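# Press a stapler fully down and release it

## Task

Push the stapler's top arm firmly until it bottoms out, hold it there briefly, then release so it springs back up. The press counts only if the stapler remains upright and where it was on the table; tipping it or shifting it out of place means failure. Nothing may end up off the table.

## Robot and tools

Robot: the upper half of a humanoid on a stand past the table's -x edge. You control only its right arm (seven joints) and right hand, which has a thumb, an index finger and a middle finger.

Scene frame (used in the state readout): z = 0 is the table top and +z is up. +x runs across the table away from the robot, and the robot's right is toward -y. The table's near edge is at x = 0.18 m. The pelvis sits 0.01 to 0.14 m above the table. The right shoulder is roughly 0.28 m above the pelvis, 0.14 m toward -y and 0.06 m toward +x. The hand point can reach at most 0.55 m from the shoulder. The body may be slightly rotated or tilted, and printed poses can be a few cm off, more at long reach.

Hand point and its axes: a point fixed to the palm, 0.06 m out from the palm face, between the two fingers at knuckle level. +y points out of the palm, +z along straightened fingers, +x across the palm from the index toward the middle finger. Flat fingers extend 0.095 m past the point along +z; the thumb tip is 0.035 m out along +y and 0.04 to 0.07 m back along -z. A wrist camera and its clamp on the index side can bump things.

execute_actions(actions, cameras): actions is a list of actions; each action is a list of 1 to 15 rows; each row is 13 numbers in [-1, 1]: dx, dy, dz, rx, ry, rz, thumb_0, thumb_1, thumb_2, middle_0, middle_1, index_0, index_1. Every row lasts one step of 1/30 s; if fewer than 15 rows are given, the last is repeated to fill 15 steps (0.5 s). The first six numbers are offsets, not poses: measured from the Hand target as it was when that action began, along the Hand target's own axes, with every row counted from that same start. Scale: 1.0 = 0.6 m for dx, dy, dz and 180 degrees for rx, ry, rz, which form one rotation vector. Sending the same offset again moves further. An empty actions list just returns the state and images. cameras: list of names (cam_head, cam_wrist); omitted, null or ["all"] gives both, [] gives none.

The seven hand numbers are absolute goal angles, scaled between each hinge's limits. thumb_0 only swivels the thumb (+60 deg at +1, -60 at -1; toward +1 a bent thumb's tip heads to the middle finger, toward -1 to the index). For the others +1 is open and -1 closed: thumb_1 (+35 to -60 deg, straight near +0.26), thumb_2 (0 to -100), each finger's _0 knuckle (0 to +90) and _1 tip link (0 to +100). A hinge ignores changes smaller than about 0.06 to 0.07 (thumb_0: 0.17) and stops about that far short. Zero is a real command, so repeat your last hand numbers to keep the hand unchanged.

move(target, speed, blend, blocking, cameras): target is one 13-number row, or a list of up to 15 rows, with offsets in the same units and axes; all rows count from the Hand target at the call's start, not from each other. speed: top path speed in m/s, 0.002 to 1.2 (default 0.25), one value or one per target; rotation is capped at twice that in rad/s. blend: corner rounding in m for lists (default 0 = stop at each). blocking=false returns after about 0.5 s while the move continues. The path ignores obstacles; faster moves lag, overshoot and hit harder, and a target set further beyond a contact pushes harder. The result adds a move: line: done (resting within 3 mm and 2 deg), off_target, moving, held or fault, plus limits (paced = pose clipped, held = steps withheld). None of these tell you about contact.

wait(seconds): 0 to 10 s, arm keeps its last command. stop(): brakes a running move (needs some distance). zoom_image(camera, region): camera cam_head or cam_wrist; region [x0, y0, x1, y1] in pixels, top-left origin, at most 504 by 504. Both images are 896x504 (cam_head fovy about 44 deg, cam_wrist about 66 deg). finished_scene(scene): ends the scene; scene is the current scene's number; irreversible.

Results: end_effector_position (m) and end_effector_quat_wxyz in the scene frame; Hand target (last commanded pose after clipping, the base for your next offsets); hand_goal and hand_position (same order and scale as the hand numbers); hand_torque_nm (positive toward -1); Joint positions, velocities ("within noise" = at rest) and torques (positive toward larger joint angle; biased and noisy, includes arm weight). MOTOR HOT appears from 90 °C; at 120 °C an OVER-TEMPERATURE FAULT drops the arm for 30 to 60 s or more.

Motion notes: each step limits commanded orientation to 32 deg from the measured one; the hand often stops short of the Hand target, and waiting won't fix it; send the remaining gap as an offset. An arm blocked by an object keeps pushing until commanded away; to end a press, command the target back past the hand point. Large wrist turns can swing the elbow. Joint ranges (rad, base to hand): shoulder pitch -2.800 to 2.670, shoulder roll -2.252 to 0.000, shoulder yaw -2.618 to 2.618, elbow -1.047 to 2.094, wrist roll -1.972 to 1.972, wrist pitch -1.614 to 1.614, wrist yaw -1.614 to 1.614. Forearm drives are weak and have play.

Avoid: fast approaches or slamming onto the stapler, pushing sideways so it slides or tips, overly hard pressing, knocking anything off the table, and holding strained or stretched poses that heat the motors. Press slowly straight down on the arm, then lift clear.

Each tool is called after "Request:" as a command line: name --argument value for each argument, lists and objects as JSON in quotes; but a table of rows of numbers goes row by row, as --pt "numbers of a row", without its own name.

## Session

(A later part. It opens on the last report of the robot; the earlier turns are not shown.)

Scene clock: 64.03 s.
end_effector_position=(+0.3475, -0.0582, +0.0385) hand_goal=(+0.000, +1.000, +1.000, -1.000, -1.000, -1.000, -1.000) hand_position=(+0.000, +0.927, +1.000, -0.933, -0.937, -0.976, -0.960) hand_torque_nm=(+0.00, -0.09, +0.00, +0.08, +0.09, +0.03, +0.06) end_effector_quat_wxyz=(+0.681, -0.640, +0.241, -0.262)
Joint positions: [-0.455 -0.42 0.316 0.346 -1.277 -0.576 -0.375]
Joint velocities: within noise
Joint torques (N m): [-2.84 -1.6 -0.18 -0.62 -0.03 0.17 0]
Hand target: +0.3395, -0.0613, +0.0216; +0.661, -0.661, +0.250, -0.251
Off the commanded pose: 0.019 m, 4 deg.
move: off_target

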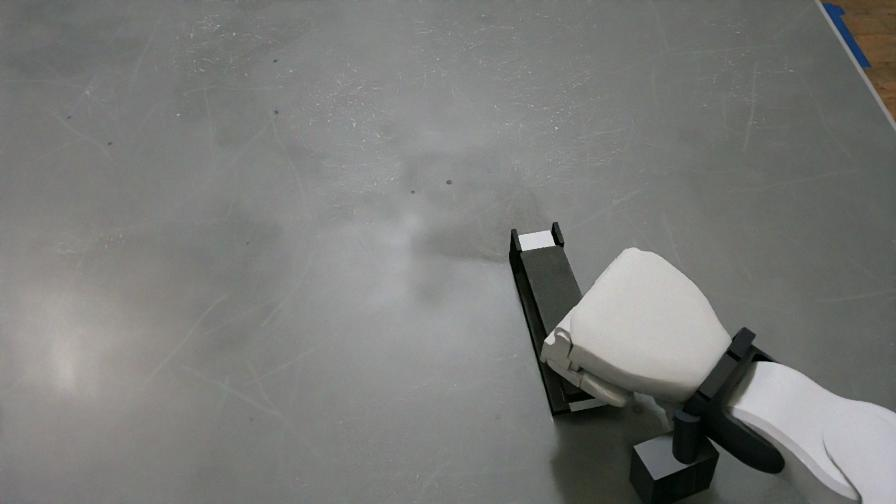

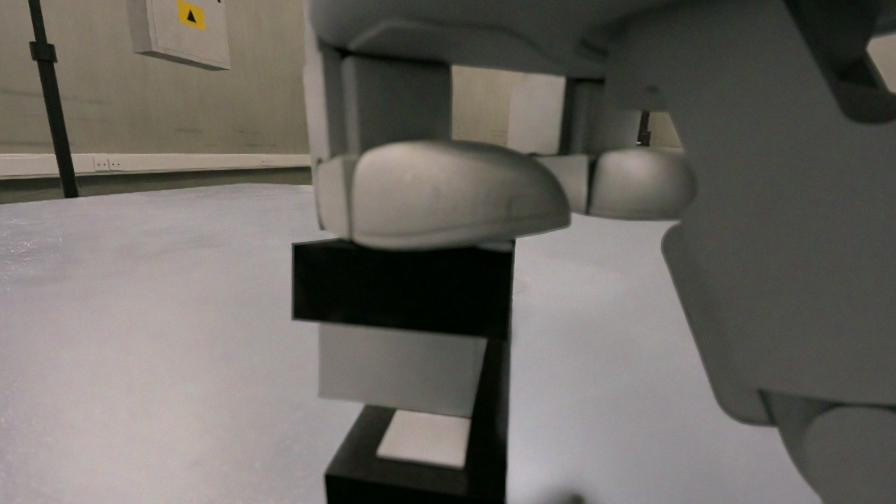

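Request:
move --target '[0,0.04,-0.012,-0.03,0,0,0,1,1,-1,-1,-1,-1]' --speed 0.1

Request:
zoom_image --camera "cam_head" --region '[440, 200, 740, 470]'

Scene clock: 66.43 s.
end_effector_position=(+0.3508, -0.0562, +0.0281) hand_goal=(+0.000, +1.000, +1.000, -1.000, -1.000, -1.000, -1.000) hand_position=(+0.000, +0.927, +1.000, -0.933, -0.937, -0.977, -0.960) hand_torque_nm=(+0.00, -0.09, +0.00, +0.08, +0.09, +0.03, +0.06) end_effector_quat_wxyz=(+0.667, -0.657, +0.242, -0.256)
Joint positions: [-0.504 -0.42 0.372 0.416 -1.277 -0.551 -0.378]
Joint velocities: within noise
Joint torques (N m): [-1.4 -2.01 0.13 0.79 -0.29 0.37 0.7]
Hand target: +0.3347, -0.0667, -0.0024; +0.629, -0.692, +0.262, -0.239
Off the commanded pose: 0.036 m, 7 deg.
move: off_target

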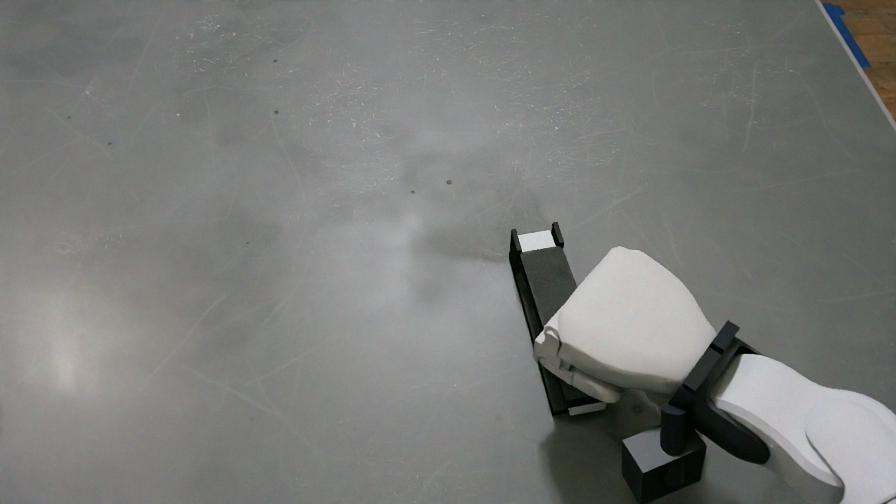

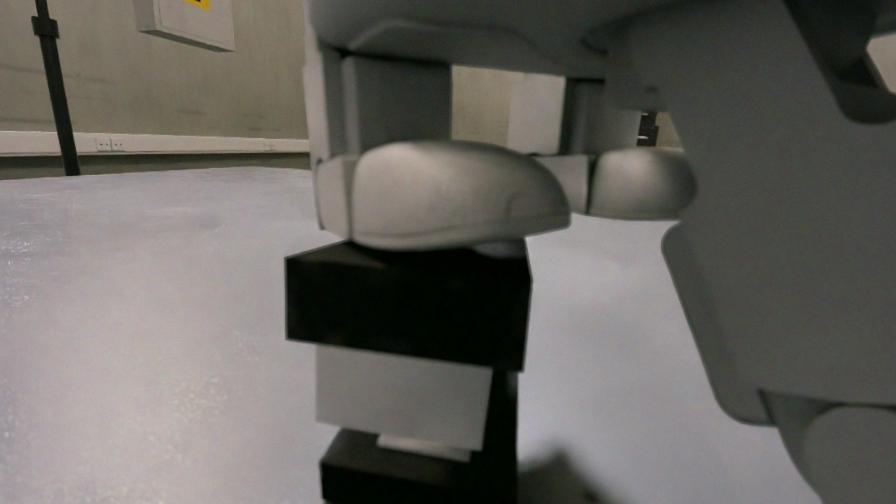

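Scaled by 1.680 from the camera's 896x504 image, which has a finer 1280x720 frame.

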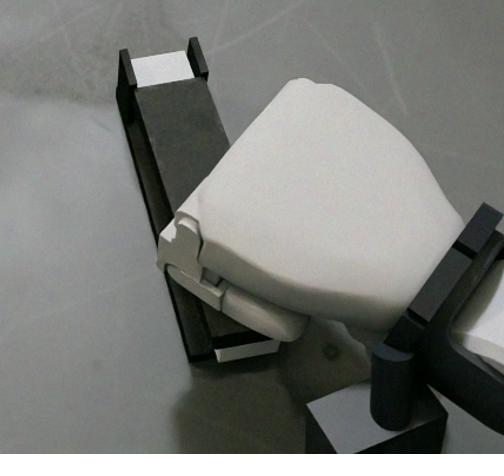

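Request:
move --target '[0,0.06,-0.012,0,0,0,0,1,1,-1,-1,-1,-1]' --speed 0.1

Request:
zoom_image --camera "cam_head" --region '[440, 200, 740, 470]'

Scene clock: 69.10 s.
end_effector_position=(+0.3532, -0.0512, +0.0199) hand_goal=(+0.000, +1.000, +1.000, -1.000, -1.000, -1.000, -1.000) hand_position=(+0.017, +1.003, +1.000, -0.934, -0.937, -0.994, -0.974) hand_torque_nm=(+0.03, +0.00, +0.00, +0.08, +0.09, +0.01, +0.04) end_effector_quat_wxyz=(+0.694, -0.635, +0.226, -0.254)
Joint positions: [-0.562 -0.418 0.451 0.576 -1.305 -0.556 -0.592]
Joint velocities: within noise
Joint torques (N m): [0.75 -2.27 0.99 5.49 -1.21 1.73 0.4]
Hand target: +0.3278, -0.0746, -0.0376; +0.629, -0.692, +0.262, -0.239
Off the commanded pose: 0.067 m, 11 deg.
move: off_target

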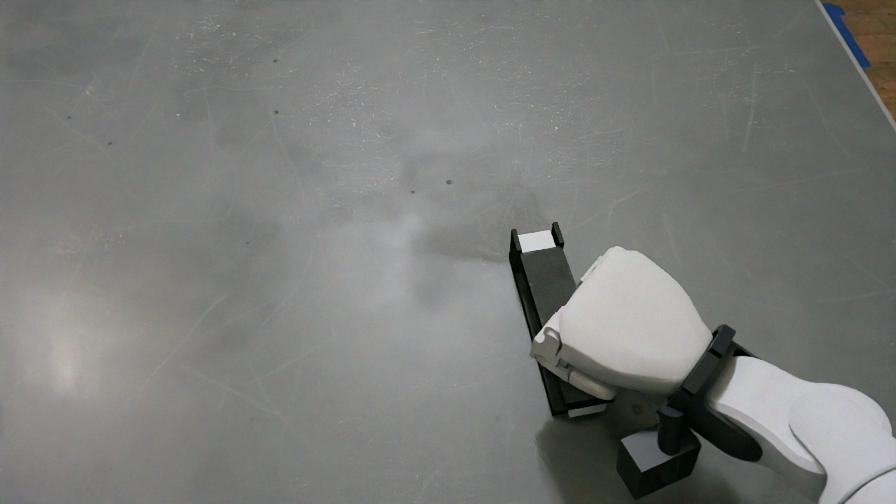

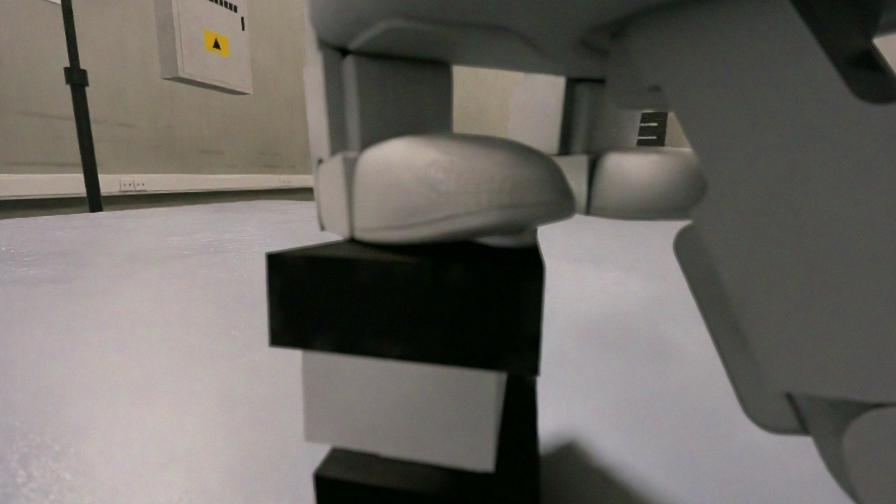

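Scaled by 1.680 from the camera's 896x504 image, which has a finer 1280x720 frame.

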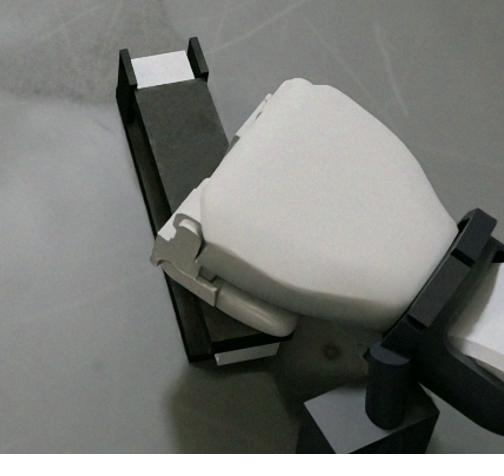

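Request:
move --target '[0,-0.2,0,0,0,0,0,1,1,-1,-1,-1,-1]' --speed 0.2

Request:
zoom_image --camera "cam_head" --region '[440, 200, 740, 470]'

Scene clock: 72.27 s.
end_effector_position=(+0.3359, -0.0651, +0.0805) hand_goal=(+0.000, +1.000, +1.000, -1.000, -1.000, -1.000, -1.000) hand_position=(+0.017, +1.003, +1.000, -0.934, -0.937, -0.967, -0.974) hand_torque_nm=(+0.03, +0.00, +0.00, +0.08, +0.09, +0.04, +0.04) end_effector_quat_wxyz=(-0.628, +0.694, -0.259, +0.238)
Joint positions: [-0.43 -0.541 0.323 -0.025 -1.004 -0.459 0.113]
Joint velocities: within noise
Joint torques (N m): [-3.03 -2.23 -1.83 -4.67 0.76 0.13 -0.65]
Hand target: +0.3351, -0.0661, +0.0819; -0.629, +0.692, -0.262, +0.239
Off the commanded pose: 0.002 m, 0 deg.
move: done

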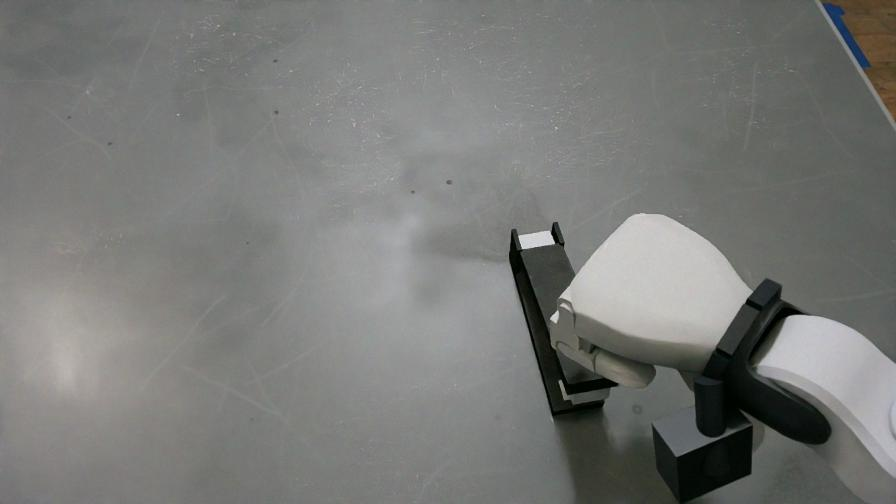

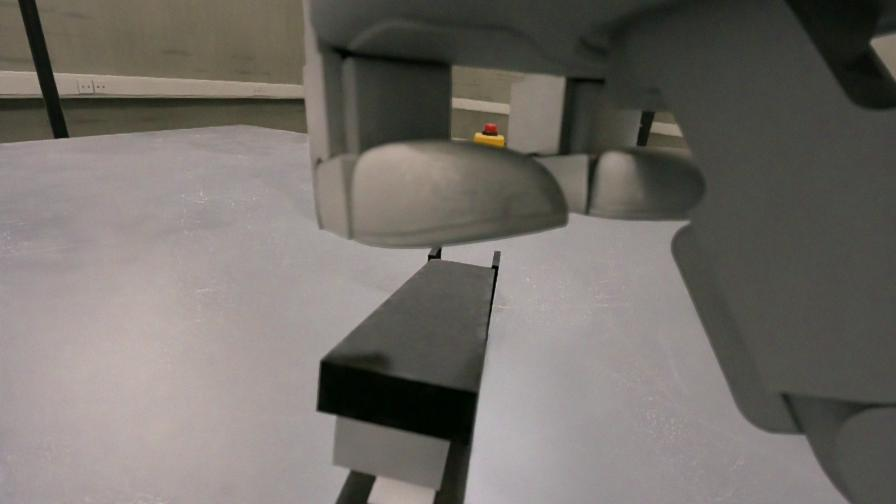

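Scaled by 1.680 from the camera's 896x504 image, which has a finer 1280x720 frame.

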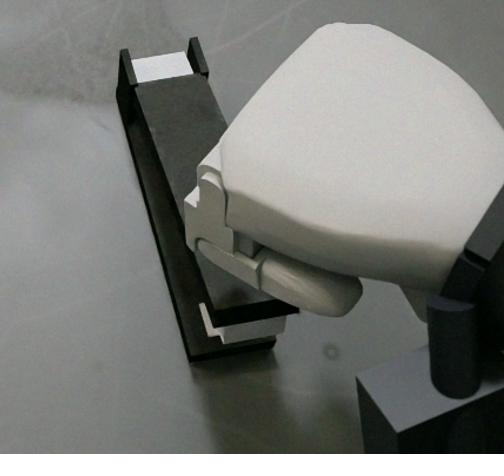

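Request:
move --target '[0,0,0,-0.083,0,0,0,1,-0.7,-1,-1,-1,-1]'

Request:
zoom_image --camera "cam_head" --region '[440, 200, 740, 470]'

Scene clock: 75.57 s.
end_effector_position=(+0.3329, -0.0706, +0.0775) hand_goal=(+0.000, +1.000, -0.700, -1.000, -1.000, -1.000, -1.000) hand_position=(+0.017, +1.003, -0.639, -0.934, -0.937, -0.967, -0.974) hand_torque_nm=(+0.03, +0.00, +0.08, +0.08, +0.09, +0.04, +0.04) end_effector_quat_wxyz=(-0.528, +0.770, -0.296, +0.203)
Joint positions: [-0.534 -0.506 0.345 -0.052 -0.951 -0.373 0.509]
Joint velocities: within noise
Joint torques (N m): [-5.14 -1.19 -1.37 -3.59 0.61 -0.02 -0.56]
Hand target: +0.3351, -0.0661, +0.0819; -0.534, +0.768, -0.291, +0.203
Off the commanded pose: 0.007 m, 1 deg.
move: off_target

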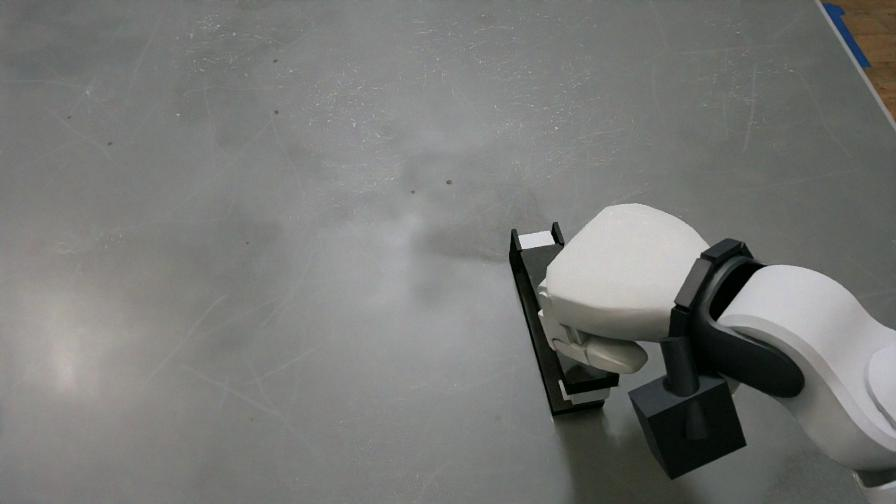

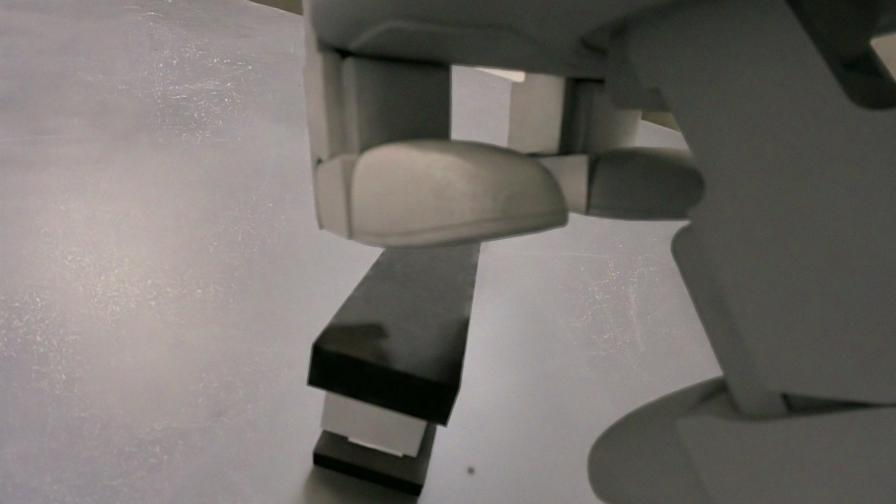

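Scaled by 1.680 from the camera's 896x504 image, which has a finer 1280x720 frame.

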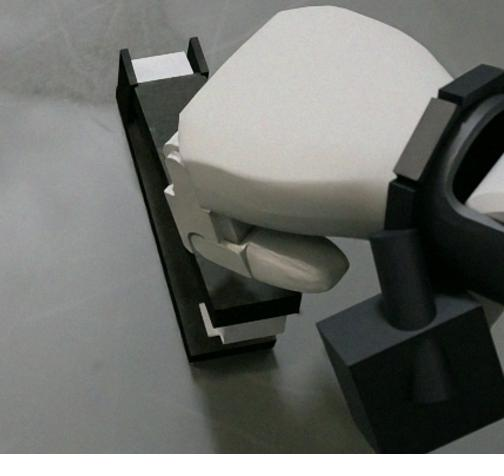

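Request:
move --target '[0,0.156,0.058,0,0,0,0,1,-0.7,-1,-1,-1,-1]' --speed 0.15

Request:
zoom_image --camera "cam_head" --region '[440, 200, 740, 470]'

Scene clock: 79.13 s.
end_effector_position=(+0.3568, -0.0437, +0.0216) hand_goal=(+0.000, +1.000, -0.700, -1.000, -1.000, -1.000, -1.000) hand_position=(+0.017, +1.003, -0.639, -0.969, -0.937, -0.996, -0.983) hand_torque_nm=(+0.03, +0.00, +0.08, +0.04, +0.09, +0.00, +0.02) end_effector_quat_wxyz=(-0.589, +0.732, -0.260, +0.223)
Joint positions: [-0.634 -0.405 0.502 0.421 -1.164 -0.447 -0.063]
Joint velocities: within noise
Joint torques (N m): [-0.62 -2.68 0.2 2.28 -0.13 0.43 0.97]
Hand target: +0.3353, -0.0661, -0.0180; -0.534, +0.768, -0.291, +0.203
Off the commanded pose: 0.050 m, 9 deg.
move: off_target

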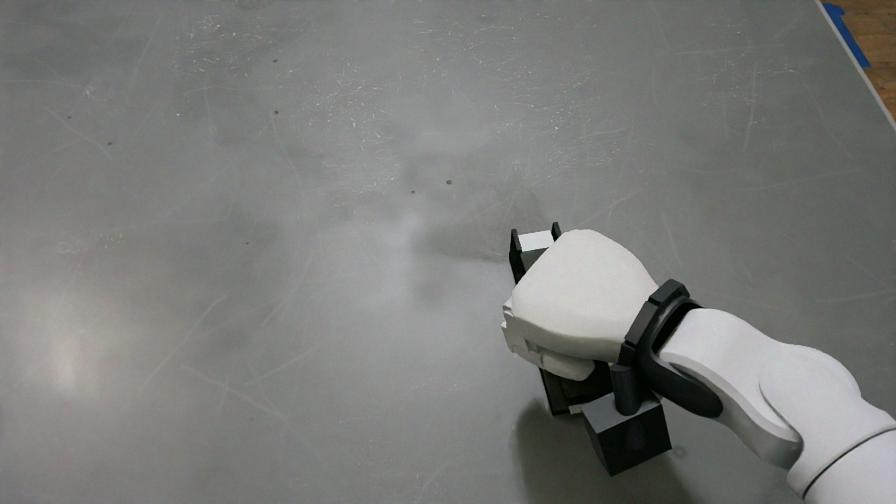

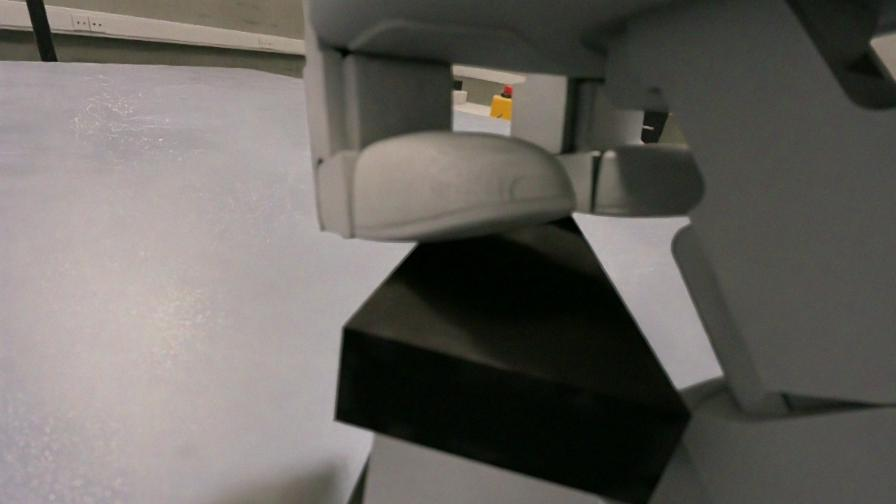

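Scaled by 1.680 from the camera's 896x504 image, which has a finer 1280x720 frame.

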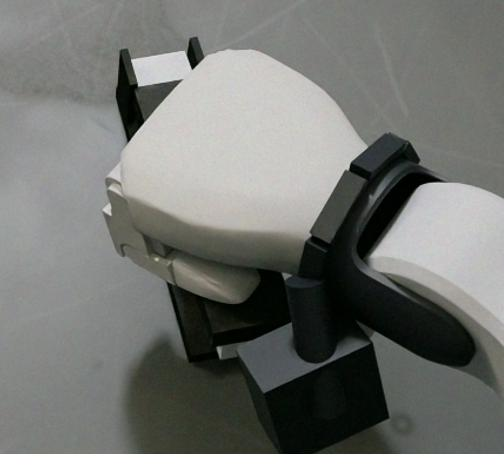

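Request:
move --target '[0,-0.25,-0.1,0,0,0,0,1,-0.7,-1,-1,-1,-1]' --speed 0.2

Request:
move --target '[0,0,0,-0.38,0,0,0,1,0,-1,-1,-1,-1]' --speed 0.4

Scene clock: 84.53 s.
end_effector_position=(+0.3310, -0.0686, +0.1395) hand_goal=(+0.000, +1.000, -0.700, -1.000, -1.000, -1.000, -1.000) hand_position=(+0.017, +1.003, -0.639, -0.969, -0.937, -0.996, -0.986) hand_torque_nm=(+0.03, +0.00, +0.08, +0.04, +0.09, +0.00, +0.02) end_effector_quat_wxyz=(-0.532, +0.769, -0.293, +0.199)
Joint positions: [-0.626 -0.571 0.299 -0.279 -0.763 -0.23 0.773]
Joint velocities: within noise
Joint torques (N m): [-4.74 -2.25 -2.07 -3.59 0.51 0.02 -0.57]
Hand target: +0.3324, -0.0691, +0.1435; -0.534, +0.768, -0.291, +0.203
Off the commanded pose: 0.004 m, 1 deg.
move: off_target

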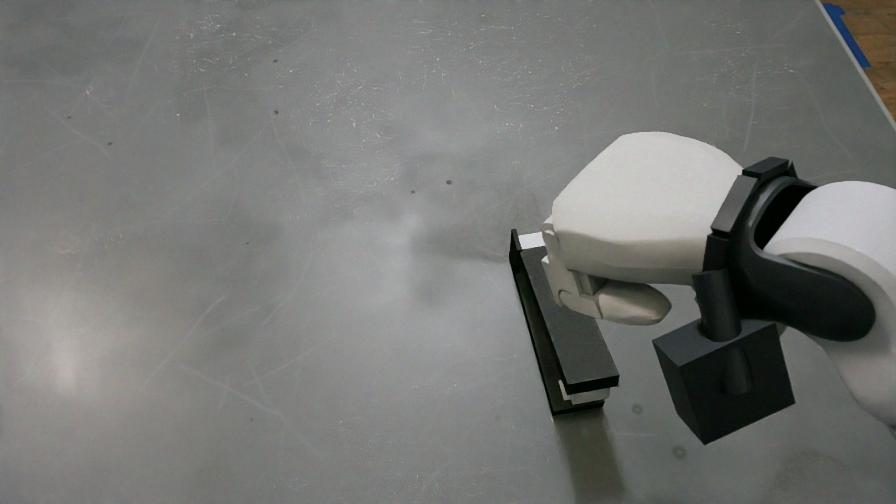

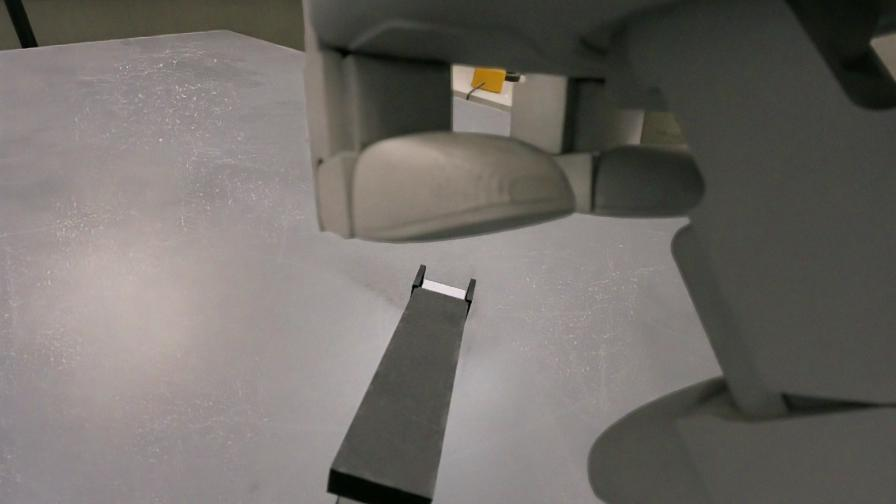

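Scene clock: 85.97 s.
end_effector_position=(+0.3334, -0.0703, +0.1450) hand_goal=(+0.000, +1.000, +0.000, -1.000, -1.000, -1.000, -1.000) hand_position=(+0.017, +1.003, -0.061, -0.969, -0.938, -0.996, -0.986) hand_torque_nm=(+0.03, +0.00, -0.08, +0.04, +0.08, +0.00, +0.02) end_effector_quat_wxyz=(-0.281, +0.892, -0.336, +0.115)
Joint positions: [-1.056 -0.437 0.521 0.064 -0.755 -0.081 1.335]
Joint velocities: within noise
Joint torques (N m): [-4.1 -2.23 -1.92 -3.52 0.29 0.09 -0.54]
Hand target: +0.3302, -0.0732, +0.1403; -0.280, +0.890, -0.342, +0.110 (not the last commanded pose)
Off the commanded pose: 0.002 m, 34 deg.
move: held (a check stopped the path); limits=held
pose unreachable: on one or more control steps of this call, first in action 0 (counted from 0), an arm could not follow its commanded pose, so it was not sent that pose on those steps. It may still have moved: this result reports where it is.
cause: moving toward the commanded pose would bring two parts of the arm too close to each other (its forearm and its thumb, with joints 6 (wrist pitch) and 7 (wrist yaw) between them).

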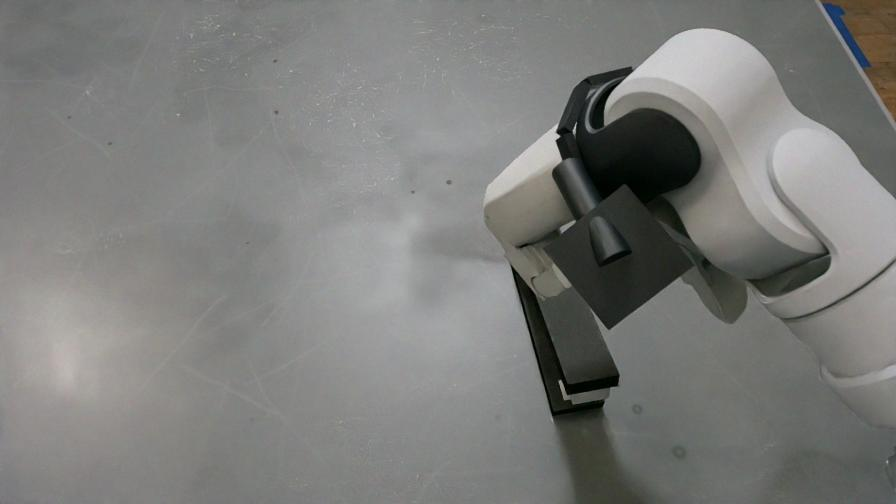

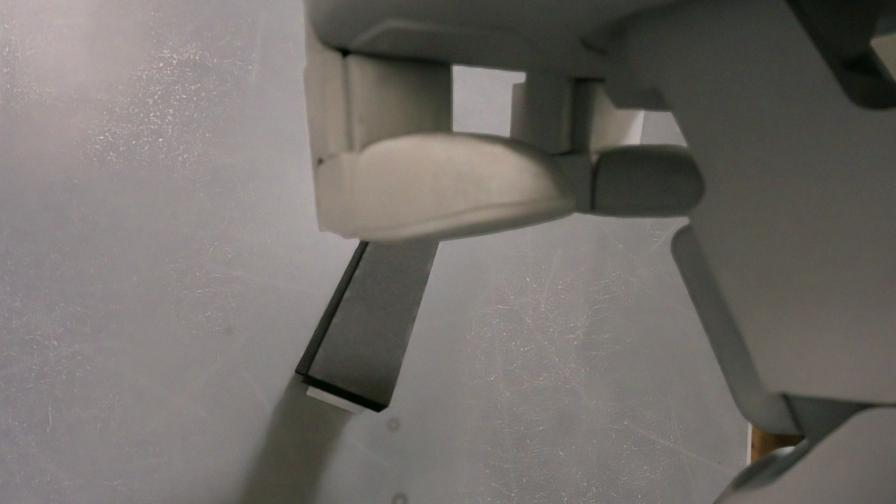

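Request:
move --target '[0,0,0,0.261,0,0,0,1,-0.7,-1,-1,-1,-1]' --speed 0.4

Scene clock: 90.40 s.
end_effector_position=(+0.3305, -0.0680, +0.1430) hand_goal=(+0.000, +1.000, -0.700, -1.000, -1.000, -1.000, -1.000) hand_position=(+0.017, +1.003, -0.641, -0.969, -0.938, -0.996, -0.986) hand_torque_nm=(+0.03, +0.00, +0.08, +0.04, +0.08, +0.00, +0.02) end_effector_quat_wxyz=(-0.617, +0.703, -0.267, +0.232)
Joint positions: [-0.473 -0.587 0.221 -0.309 -0.791 -0.34 0.484]
Joint velocities: within noise
Joint torques (N m): [-2.66 -2.93 -1.99 -3.14 0.23 -0.14 -1.1]
Hand target: +0.3302, -0.0732, +0.1403; -0.612, +0.705, -0.270, +0.237
Off the commanded pose: 0.006 m, 1 deg.
move: off_target

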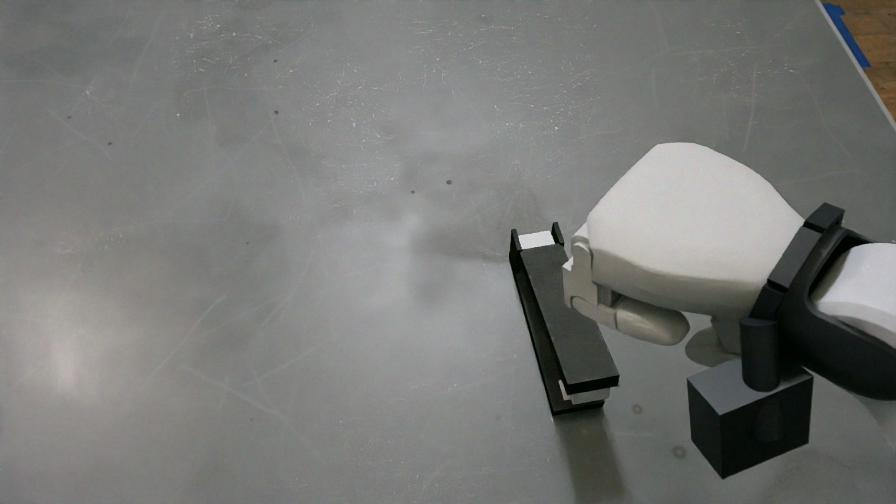

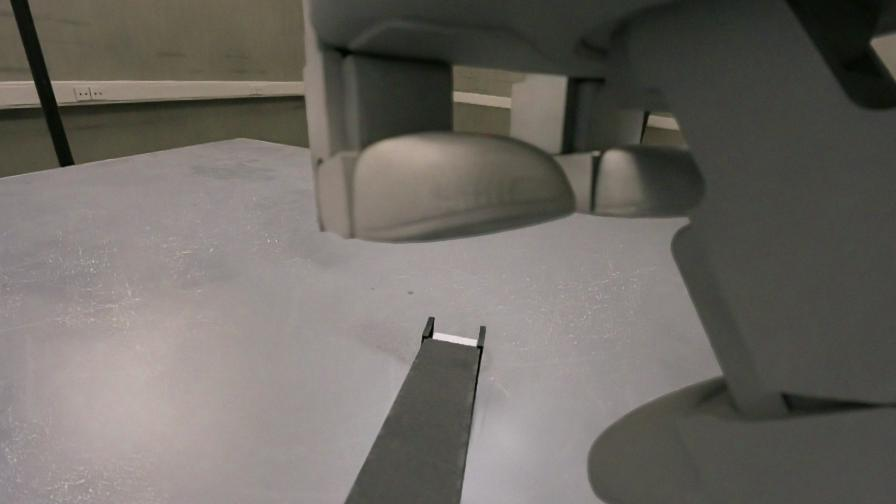

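Request:
move --pt "-0.0015 0.089 0.0275 0 0 0 0 1 -0.7 -1 -1 -1 -1" --pt "-0.002 0.2895 0.006 0 0 0 0 1 -0.7 -1 -1 -1 -1" --speed '[0.25,0.15]'

Request:
zoom_image --camera "cam_head" --region '[440, 200, 740, 470]'

Scene clock: 94.43 s.
end_effector_position=(+0.3393, -0.0697, +0.0136) hand_goal=(+0.000, +1.000, -0.700, -1.000, -1.000, -1.000, -1.000) hand_position=(+0.017, +1.003, -0.641, -0.969, -0.938, -0.997, -0.986) hand_torque_nm=(+0.03, +0.00, +0.08, +0.04, +0.08, +0.00, +0.02) end_effector_quat_wxyz=(+0.672, -0.651, +0.243, -0.256)
Joint positions: [-0.486 -0.497 0.485 0.468 -1.232 -0.508 -0.527]
Joint velocities: within noise
Joint torques (N m): [-0.12 -2.54 0.77 3.08 -0.84 1.04 1.72]
Hand target: +0.3159, -0.0881, -0.0322; +0.612, -0.705, +0.270, -0.237
Off the commanded pose: 0.055 m, 10 deg.
move: off_target

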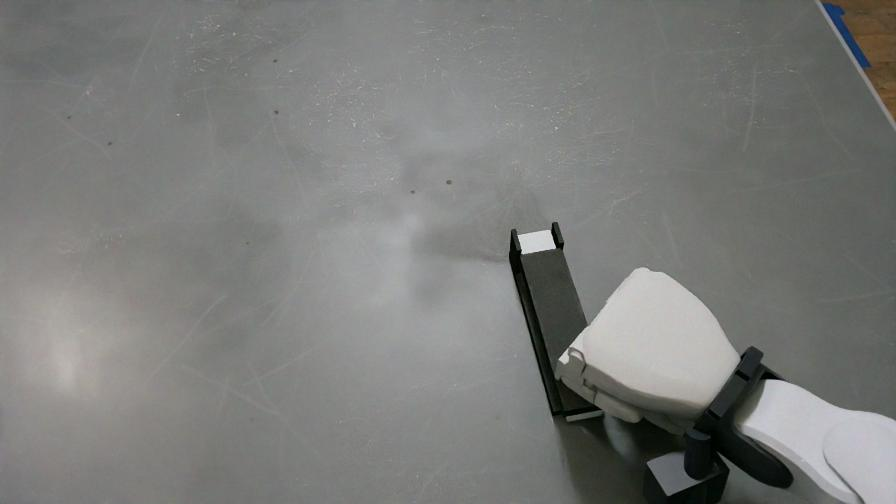

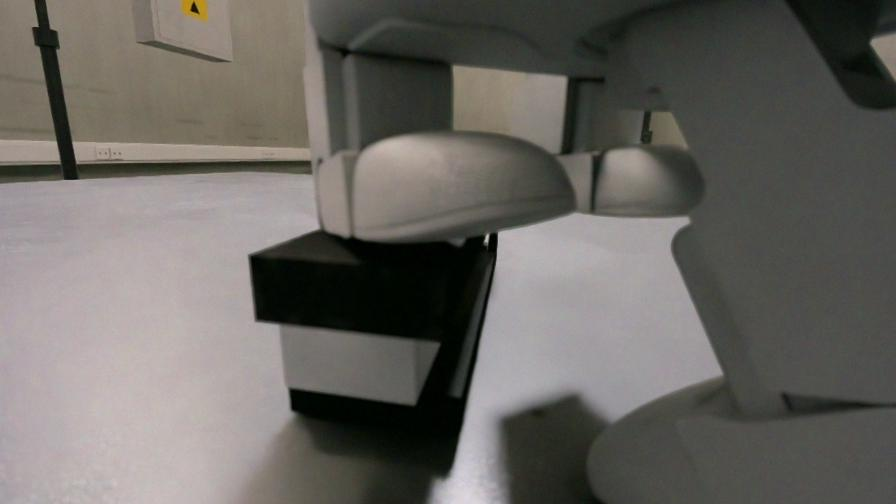

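Scaled by 1.680 from the camera's 896x504 image, which has a finer 1280x720 frame.

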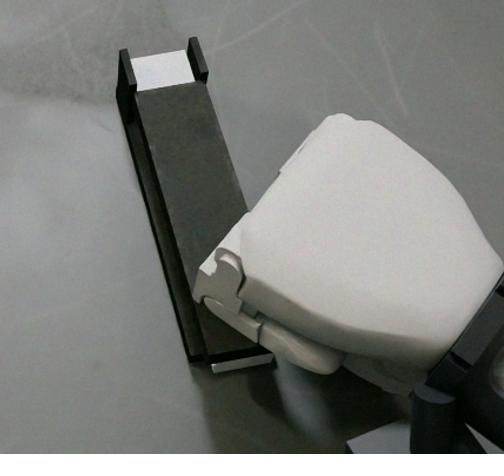

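Request:
move --pt "0 -0.222 0.019 0 0 0 0 1 -0.7 -1 -1 -1 -1" --pt "-0.013 -0.508 -0.317 0.113 0 -0.041 0 0.263 1 1 1 1 1" --speed '[0.2,0.3]'

Scene clock: 103.97 s.
end_effector_position=(+0.2121, -0.1889, +0.2947) hand_goal=(+0.000, +0.263, +1.000, +1.000, +1.000, +1.000, +1.000) hand_position=(+0.017, +0.329, +0.941, +0.895, +0.935, +0.895, +0.935) hand_torque_nm=(+0.03, +0.09, -0.08, -0.13, -0.09, -0.13, -0.09) end_effector_quat_wxyz=(+0.708, -0.606, +0.176, -0.318)
Joint positions: [0.465 -0.959 -1.033 -0.573 0.101 -0.87 0.306]
Joint velocities: within noise
Joint torques (N m): [0.74 -2.9 -2.11 0.33 1.12 0.03 -1]
Hand target: +0.2115, -0.1903, +0.2961; +0.710, -0.602, +0.178, -0.320
Off the commanded pose: 0.002 m, 1 deg.
move: done

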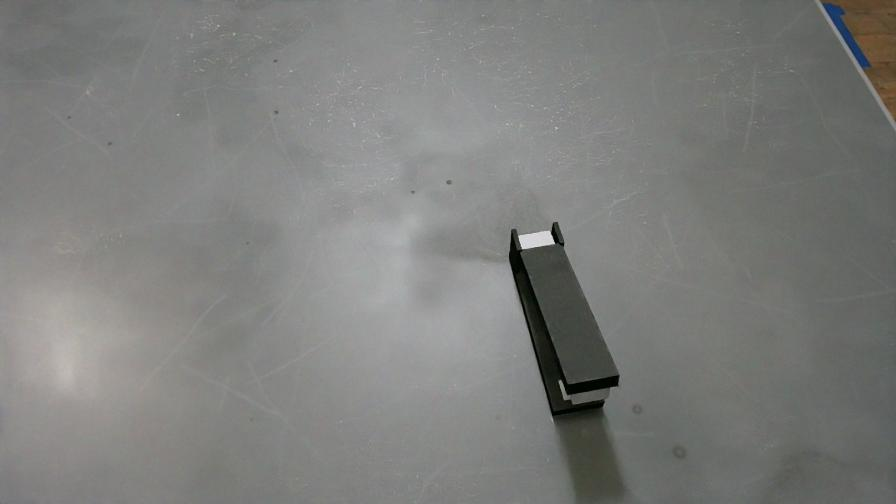

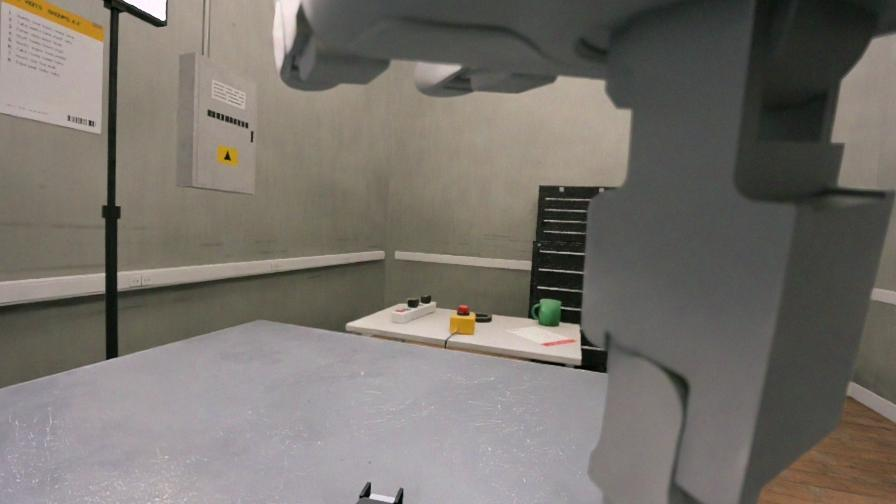

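Request:
move --pt "-0.025 0.382 0.220 -0.113 0 0.041 0 1 -0.7 -1 -1 -1 -1" --pt "-0.028 0.406 0.2145 -0.113 0 0.041 0 1 -0.7 -1 -1 -1 -1" --pt "-0.054 0.584 0.125 -0.113 0 0.041 0 1 -0.7 -1 -1 -1 -1" --pt "-0.055 0.590 0.124 -0.113 0 0.041 0 1 -0.7 -1 -1 -1 -1" --speed '[0.35,0.1,0.18,0.01]'

Request:
zoom_image --camera "cam_head" --region '[440, 200, 740, 470]'

Scene clock: 109.63 s.
end_effector_position=(+0.3441, -0.0689, +0.0128) hand_goal=(+0.000, +1.000, -0.700, -1.000, -1.000, -1.000, -1.000) hand_position=(+0.017, +0.928, -0.638, -0.932, -0.936, -0.997, -0.936) hand_torque_nm=(+0.03, -0.09, +0.08, +0.08, +0.09, +0.00, +0.09) end_effector_quat_wxyz=(+0.673, -0.650, +0.240, -0.257)
Joint positions: [-0.546 -0.538 0.613 0.507 -1.145 -0.449 -0.573]
Joint velocities: within noise
Joint torques (N m): [-0.02 -2.26 0.89 3.5 -0.68 1.13 1.85]
Hand target: +0.3194, -0.0877, -0.0352; +0.612, -0.705, +0.270, -0.237
Off the commanded pose: 0.057 m, 10 deg.
move: off_target

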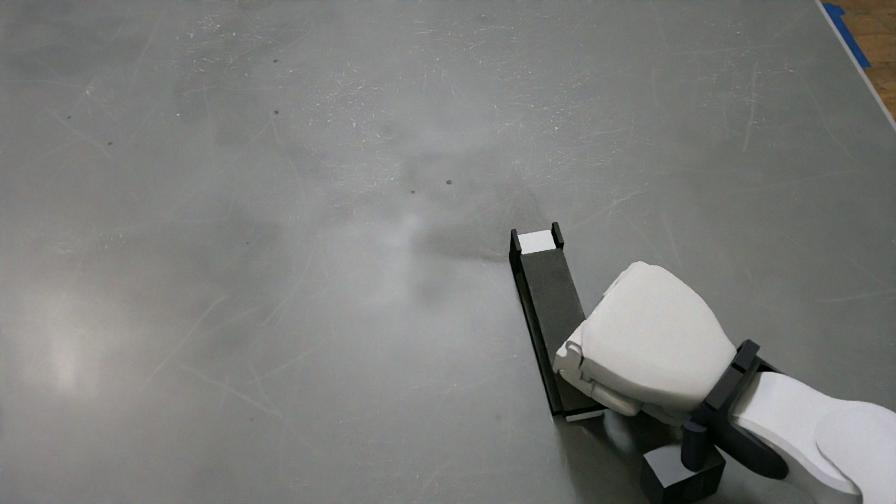

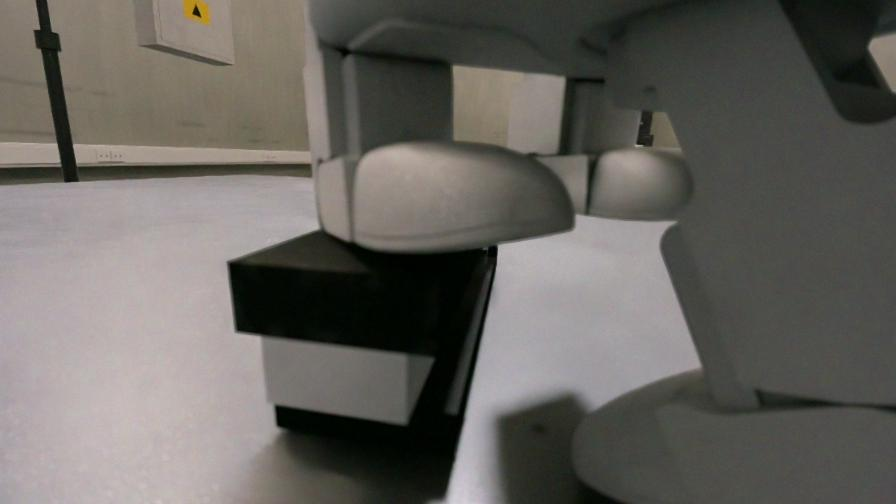

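Scaled by 1.680 from the camera's 896x504 image, which has a finer 1280x720 frame.

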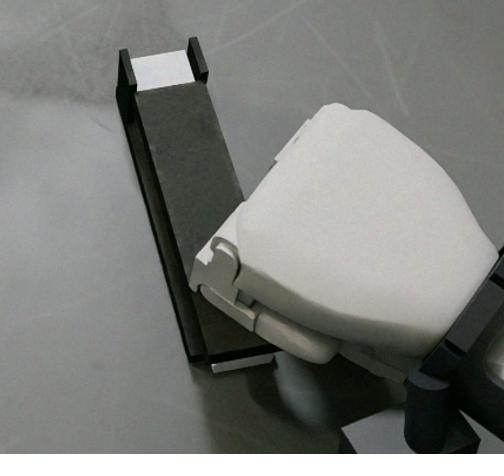

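Request:
move --target '[0,-0.222,0.019,0,0,0,0,1,-0.7,-1,-1,-1,-1]' --speed 0.3

Request:
finished_scene --scene 1

Scene clock: 113.57 s.
end_effector_position=(+0.3361, -0.0673, +0.0888) hand_goal=(+0.000, +1.000, -0.700, -1.000, -1.000, -1.000, -1.000) hand_position=(+0.017, +0.928, -0.638, -0.932, -0.936, -0.994, -0.936) hand_torque_nm=(+0.03, -0.09, +0.08, +0.08, +0.09, +0.01, +0.09) end_effector_quat_wxyz=(-0.607, +0.708, -0.276, +0.232)
Joint positions: [-0.502 -0.675 0.478 -0.103 -0.858 -0.275 0.161]
Joint velocities: within noise
Joint torques (N m): [-4.6 -2.16 -2.14 -4.32 0.44 0.13 -0.64]
Hand target: +0.3391, -0.0653, +0.0951; -0.612, +0.705, -0.270, +0.237
Off the commanded pose: 0.007 m, 1 deg.
move: off_target

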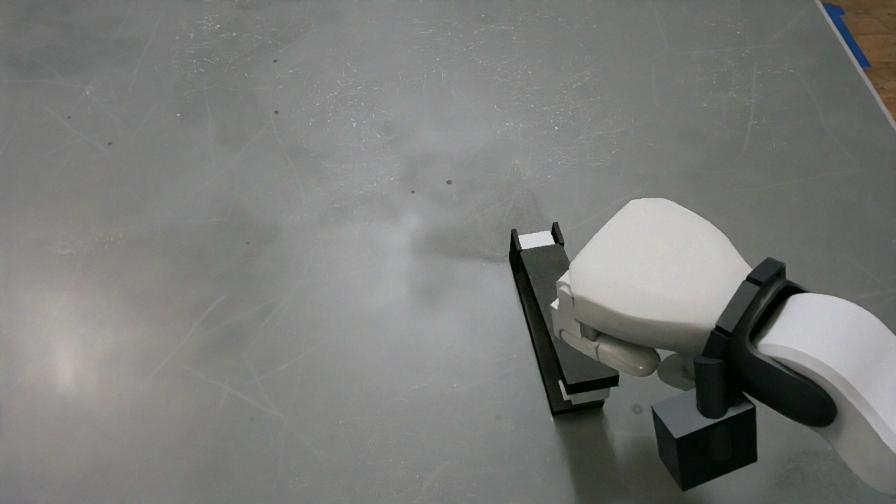

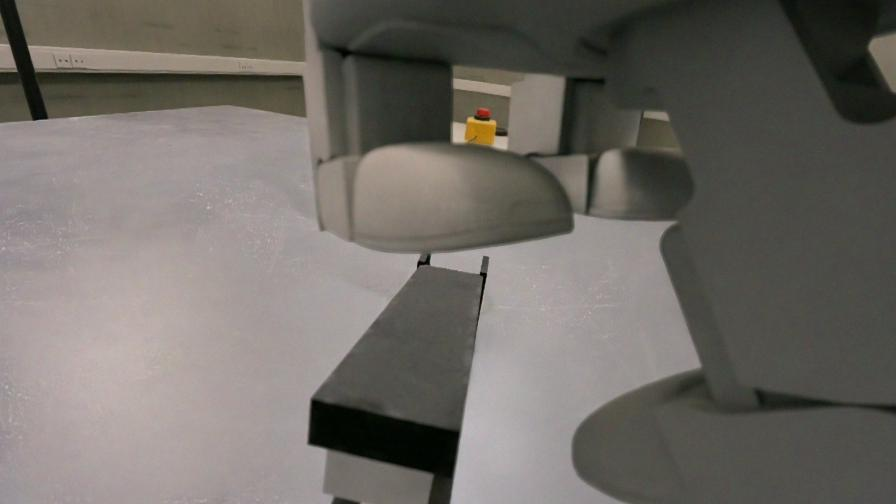

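The scene is finished: the task was done.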